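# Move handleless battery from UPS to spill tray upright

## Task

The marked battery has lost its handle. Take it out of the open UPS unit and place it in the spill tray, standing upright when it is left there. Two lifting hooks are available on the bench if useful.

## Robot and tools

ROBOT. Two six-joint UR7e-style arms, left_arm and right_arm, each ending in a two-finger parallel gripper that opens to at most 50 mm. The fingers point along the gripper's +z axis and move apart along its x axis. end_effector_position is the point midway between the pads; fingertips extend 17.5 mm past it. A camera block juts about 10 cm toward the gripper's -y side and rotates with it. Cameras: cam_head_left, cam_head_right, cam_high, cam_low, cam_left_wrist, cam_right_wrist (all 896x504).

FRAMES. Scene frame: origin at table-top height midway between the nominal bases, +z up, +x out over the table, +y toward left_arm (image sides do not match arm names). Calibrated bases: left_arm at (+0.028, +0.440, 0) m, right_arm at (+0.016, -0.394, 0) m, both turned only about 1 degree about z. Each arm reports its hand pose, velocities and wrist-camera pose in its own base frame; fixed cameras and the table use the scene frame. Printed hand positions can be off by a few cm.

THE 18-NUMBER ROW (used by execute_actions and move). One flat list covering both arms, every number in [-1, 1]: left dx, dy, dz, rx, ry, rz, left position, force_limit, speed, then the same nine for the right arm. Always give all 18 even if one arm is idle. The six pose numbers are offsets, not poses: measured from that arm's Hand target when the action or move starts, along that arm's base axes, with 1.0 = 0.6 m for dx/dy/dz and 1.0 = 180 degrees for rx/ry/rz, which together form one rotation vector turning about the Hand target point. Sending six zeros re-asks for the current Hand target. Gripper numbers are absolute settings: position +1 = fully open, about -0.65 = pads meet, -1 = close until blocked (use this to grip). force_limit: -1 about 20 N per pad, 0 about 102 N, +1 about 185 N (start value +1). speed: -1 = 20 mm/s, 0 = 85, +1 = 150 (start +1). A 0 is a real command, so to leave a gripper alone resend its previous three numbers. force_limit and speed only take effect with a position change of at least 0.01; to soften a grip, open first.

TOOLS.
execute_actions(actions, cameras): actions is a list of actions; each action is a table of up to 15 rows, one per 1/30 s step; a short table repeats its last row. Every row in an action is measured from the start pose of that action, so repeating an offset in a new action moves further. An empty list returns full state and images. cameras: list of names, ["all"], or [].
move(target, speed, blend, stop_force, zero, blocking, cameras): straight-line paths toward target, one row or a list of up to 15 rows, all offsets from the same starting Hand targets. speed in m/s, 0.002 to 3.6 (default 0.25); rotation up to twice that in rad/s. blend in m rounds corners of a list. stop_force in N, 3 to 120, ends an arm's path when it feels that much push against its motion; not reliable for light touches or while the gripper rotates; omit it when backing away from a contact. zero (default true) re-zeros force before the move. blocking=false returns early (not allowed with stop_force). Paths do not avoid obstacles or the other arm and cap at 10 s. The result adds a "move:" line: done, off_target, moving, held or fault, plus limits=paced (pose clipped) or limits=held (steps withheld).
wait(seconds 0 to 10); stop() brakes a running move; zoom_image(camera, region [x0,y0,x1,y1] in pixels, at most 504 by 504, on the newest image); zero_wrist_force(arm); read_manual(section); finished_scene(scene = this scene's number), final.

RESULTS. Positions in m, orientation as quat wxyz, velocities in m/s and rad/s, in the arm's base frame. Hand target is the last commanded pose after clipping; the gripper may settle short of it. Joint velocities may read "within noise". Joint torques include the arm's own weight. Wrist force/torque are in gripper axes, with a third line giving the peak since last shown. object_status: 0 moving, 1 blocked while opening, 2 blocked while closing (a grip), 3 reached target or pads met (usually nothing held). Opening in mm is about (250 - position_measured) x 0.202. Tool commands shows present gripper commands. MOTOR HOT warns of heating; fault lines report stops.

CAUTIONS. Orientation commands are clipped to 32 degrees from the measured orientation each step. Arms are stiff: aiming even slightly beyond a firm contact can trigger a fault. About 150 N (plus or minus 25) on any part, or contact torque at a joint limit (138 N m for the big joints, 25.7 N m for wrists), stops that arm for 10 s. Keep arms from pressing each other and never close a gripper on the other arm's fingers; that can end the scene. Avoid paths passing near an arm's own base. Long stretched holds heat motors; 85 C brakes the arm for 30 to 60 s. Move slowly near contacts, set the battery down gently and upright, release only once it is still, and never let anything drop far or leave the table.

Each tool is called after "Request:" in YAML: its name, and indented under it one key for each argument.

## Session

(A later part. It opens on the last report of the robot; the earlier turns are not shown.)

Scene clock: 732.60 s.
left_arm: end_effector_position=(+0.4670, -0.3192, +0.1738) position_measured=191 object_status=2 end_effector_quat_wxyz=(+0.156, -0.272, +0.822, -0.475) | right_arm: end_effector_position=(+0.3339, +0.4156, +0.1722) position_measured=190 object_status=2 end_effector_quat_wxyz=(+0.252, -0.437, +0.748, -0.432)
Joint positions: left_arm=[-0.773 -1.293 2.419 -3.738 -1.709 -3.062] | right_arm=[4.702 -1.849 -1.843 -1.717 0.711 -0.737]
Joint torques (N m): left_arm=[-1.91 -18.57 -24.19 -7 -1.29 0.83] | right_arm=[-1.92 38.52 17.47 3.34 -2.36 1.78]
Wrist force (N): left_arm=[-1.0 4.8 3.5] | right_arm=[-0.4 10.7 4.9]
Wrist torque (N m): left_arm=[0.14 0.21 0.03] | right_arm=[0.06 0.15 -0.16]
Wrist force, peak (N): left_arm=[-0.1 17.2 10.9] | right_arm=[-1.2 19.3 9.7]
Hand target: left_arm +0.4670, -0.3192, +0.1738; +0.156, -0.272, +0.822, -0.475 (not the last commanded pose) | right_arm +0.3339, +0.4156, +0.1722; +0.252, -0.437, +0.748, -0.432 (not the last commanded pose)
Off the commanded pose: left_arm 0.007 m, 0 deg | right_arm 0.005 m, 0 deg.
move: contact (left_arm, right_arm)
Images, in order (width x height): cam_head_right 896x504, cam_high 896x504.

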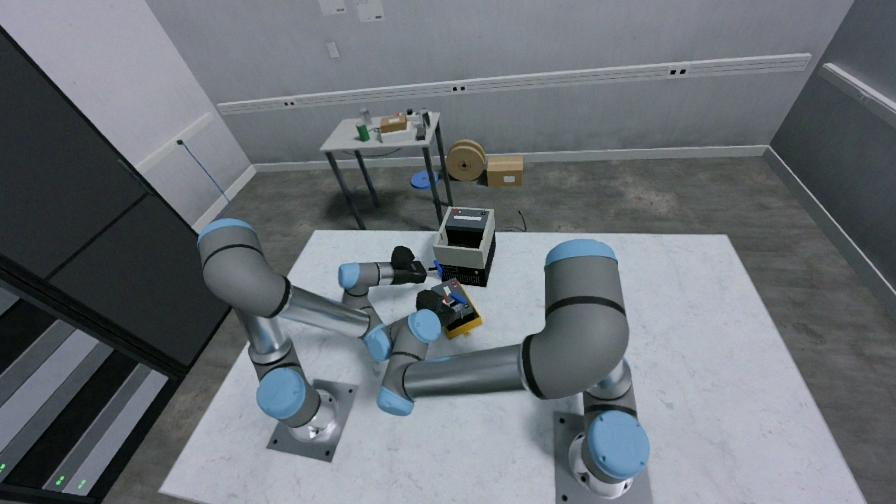

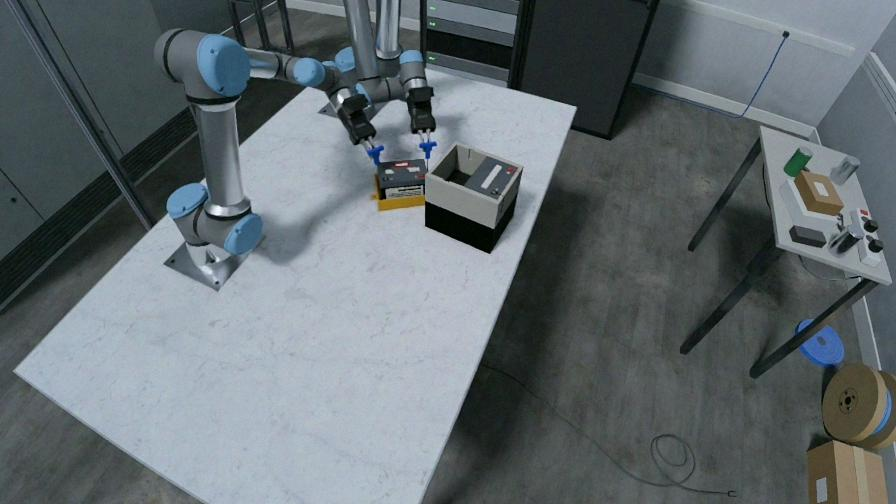

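Request:
move:
  target:
    - [0,0,-0.0113,0,0,0,-1,-0.2,0,0,0,-0.0087,0,0,0,-1,-0.2,0]
    - [0.016,0.0118,-0.0113,0,0,0,-1,-0.2,0,-0.0162,-0.0117,-0.0087,0,0,0,-1,-0.2,0]
    - [0.016,0.0118,0.1,0,0,0,-1,-0.2,0,-0.0162,-0.0117,0.1,0,0,0,-1,-0.2,0]
  speed: [0.03,0.03,0.08]
  stop_force: 20

Request:
move:
  target: [0.0,0.35,0.2,0,0,0,-1,-0.2,0,-0.1,-0.35,0.1,0,0,0,-1,-0.2,0]
  speed: 0.3
  cameras: ["cam_high","cam_head_right","cam_head_left"]

Request:
zoom_image:
  camera: "cam_high"
  region: [360, 130, 440, 220]

Request:
zoom_image:
  camera: "cam_head_right"
  region: [420, 270, 500, 350]

Scene clock: 750.83 s.
left_arm: end_effector_position=(+0.4766, -0.3121, +0.2338) position_measured=191 object_status=2 end_effector_quat_wxyz=(+0.156, -0.272, +0.822, -0.475) | right_arm: end_effector_position=(+0.3242, +0.4086, +0.2322) position_measured=190 object_status=2 end_effector_quat_wxyz=(+0.252, -0.437, +0.748, -0.432)
Joint positions: left_arm=[-0.738 -1.457 2.358 -3.51 -1.739 -3.044] | right_arm=[4.721 -1.763 -1.778 -1.884 0.723 -0.715]
Joint torques (N m): left_arm=[-7.01 -29.58 -12.4 -1.49 2.07 1.09] | right_arm=[3.17 22.78 24.03 -0.26 -0.03 2.59]
Wrist force (N): left_arm=[-1.1 1.9 1.4] | right_arm=[-1.0 0.9 0.2]
Wrist torque (N m): left_arm=[0.25 0.22 -0.02] | right_arm=[0.03 0.23 -0.18]
Wrist force, peak (N): left_arm=[-1.3 4.9 3.7] | right_arm=[-0.6 11.0 4.7]
Hand target: left_arm +0.4766, -0.3121, +0.2338; +0.156, -0.272, +0.822, -0.475 | right_arm +0.3242, +0.4086, +0.2322; +0.252, -0.437, +0.748, -0.432
Off the commanded pose: left_arm 0.000 m, 0 deg | right_arm 0.000 m, 0 deg.
move: done

Scene clock: 752.20 s.
left_arm: end_effector_position=(+0.4766, -0.1021, +0.3537) position_measured=191 object_status=2 end_effector_quat_wxyz=(+0.157, -0.272, +0.822, -0.475) | right_arm: end_effector_position=(+0.2642, +0.1987, +0.2922) position_measured=190 object_status=2 end_effector_quat_wxyz=(+0.252, -0.437, +0.748, -0.432)
Joint positions: left_arm=[-0.165 -1.782 2.237 -2.92 -2.216 -2.692] | right_arm=[4.927 -1.169 -2.117 -2.283 0.87 -0.511]
Joint torques (N m): left_arm=[7.94 -17.88 -30.84 -1.32 -3.43 0.68] | right_arm=[0.51 13.81 14.96 -1.41 -0.52 -1.05]
Wrist force (N): left_arm=[-1.2 1.9 1.4] | right_arm=[-0.9 0.4 0.0]
Wrist torque (N m): left_arm=[0.27 0.22 0.00] | right_arm=[-0.05 0.22 -0.13]
Wrist force, peak (N): left_arm=[0.9 2.0 5.1] | right_arm=[-4.2 2.3 -0.3]
Hand target: left_arm +0.4766, -0.1021, +0.3538; +0.156, -0.272, +0.822, -0.475 | right_arm +0.2642, +0.1986, +0.2922; +0.252, -0.437, +0.748, -0.432
Off the commanded pose: left_arm 0.000 m, 0 deg | right_arm 0.000 m, 0 deg.
move: done
Images, in order (width x height): cam_head_left 896x504, cam_head_right 896x504, cam_high 896x504.

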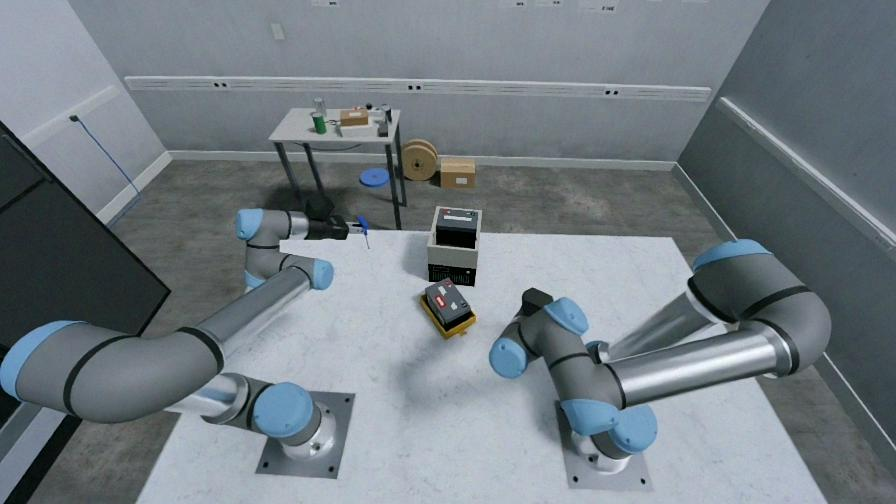

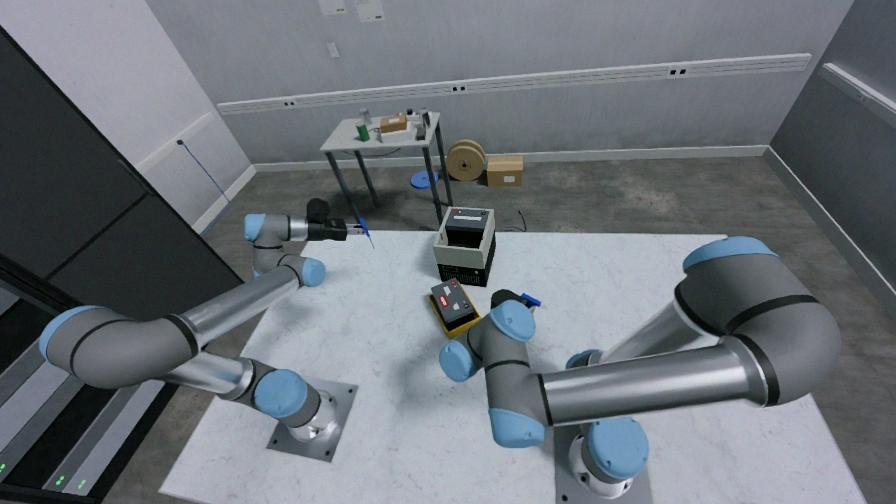

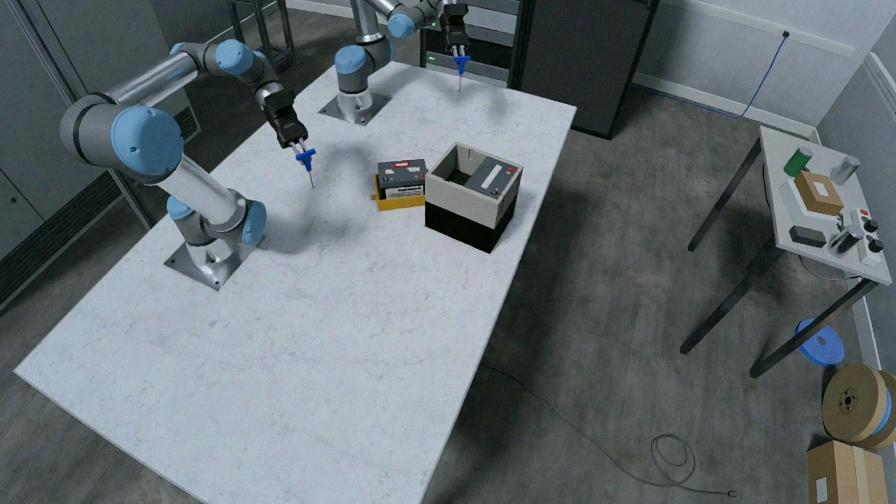

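Scaled by 5.600 from the camera's 896x504 image, which has a finer 1280x720 frame.

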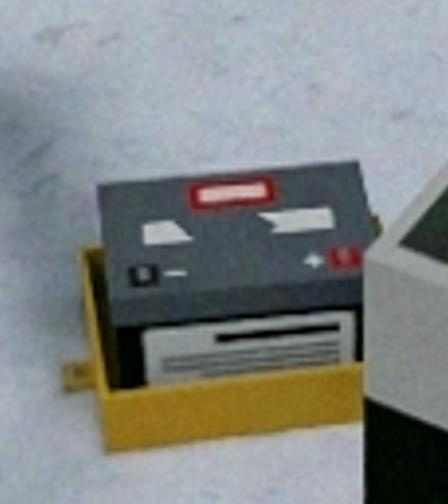

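Scaled by 6.300 from the camera's 896x504 image, which has a finer 1280x720 frame.

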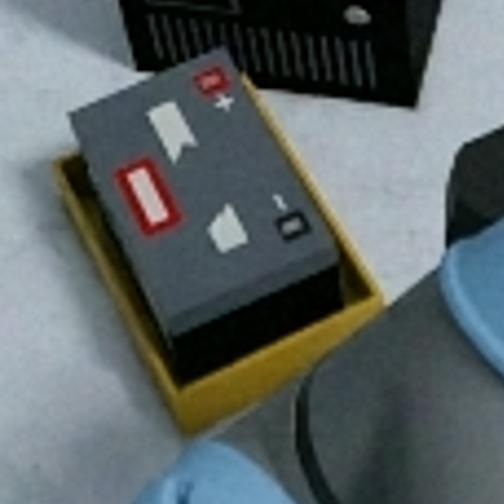

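Request:
finished_scene:
  scene: 1

The scene is finished: the task was done.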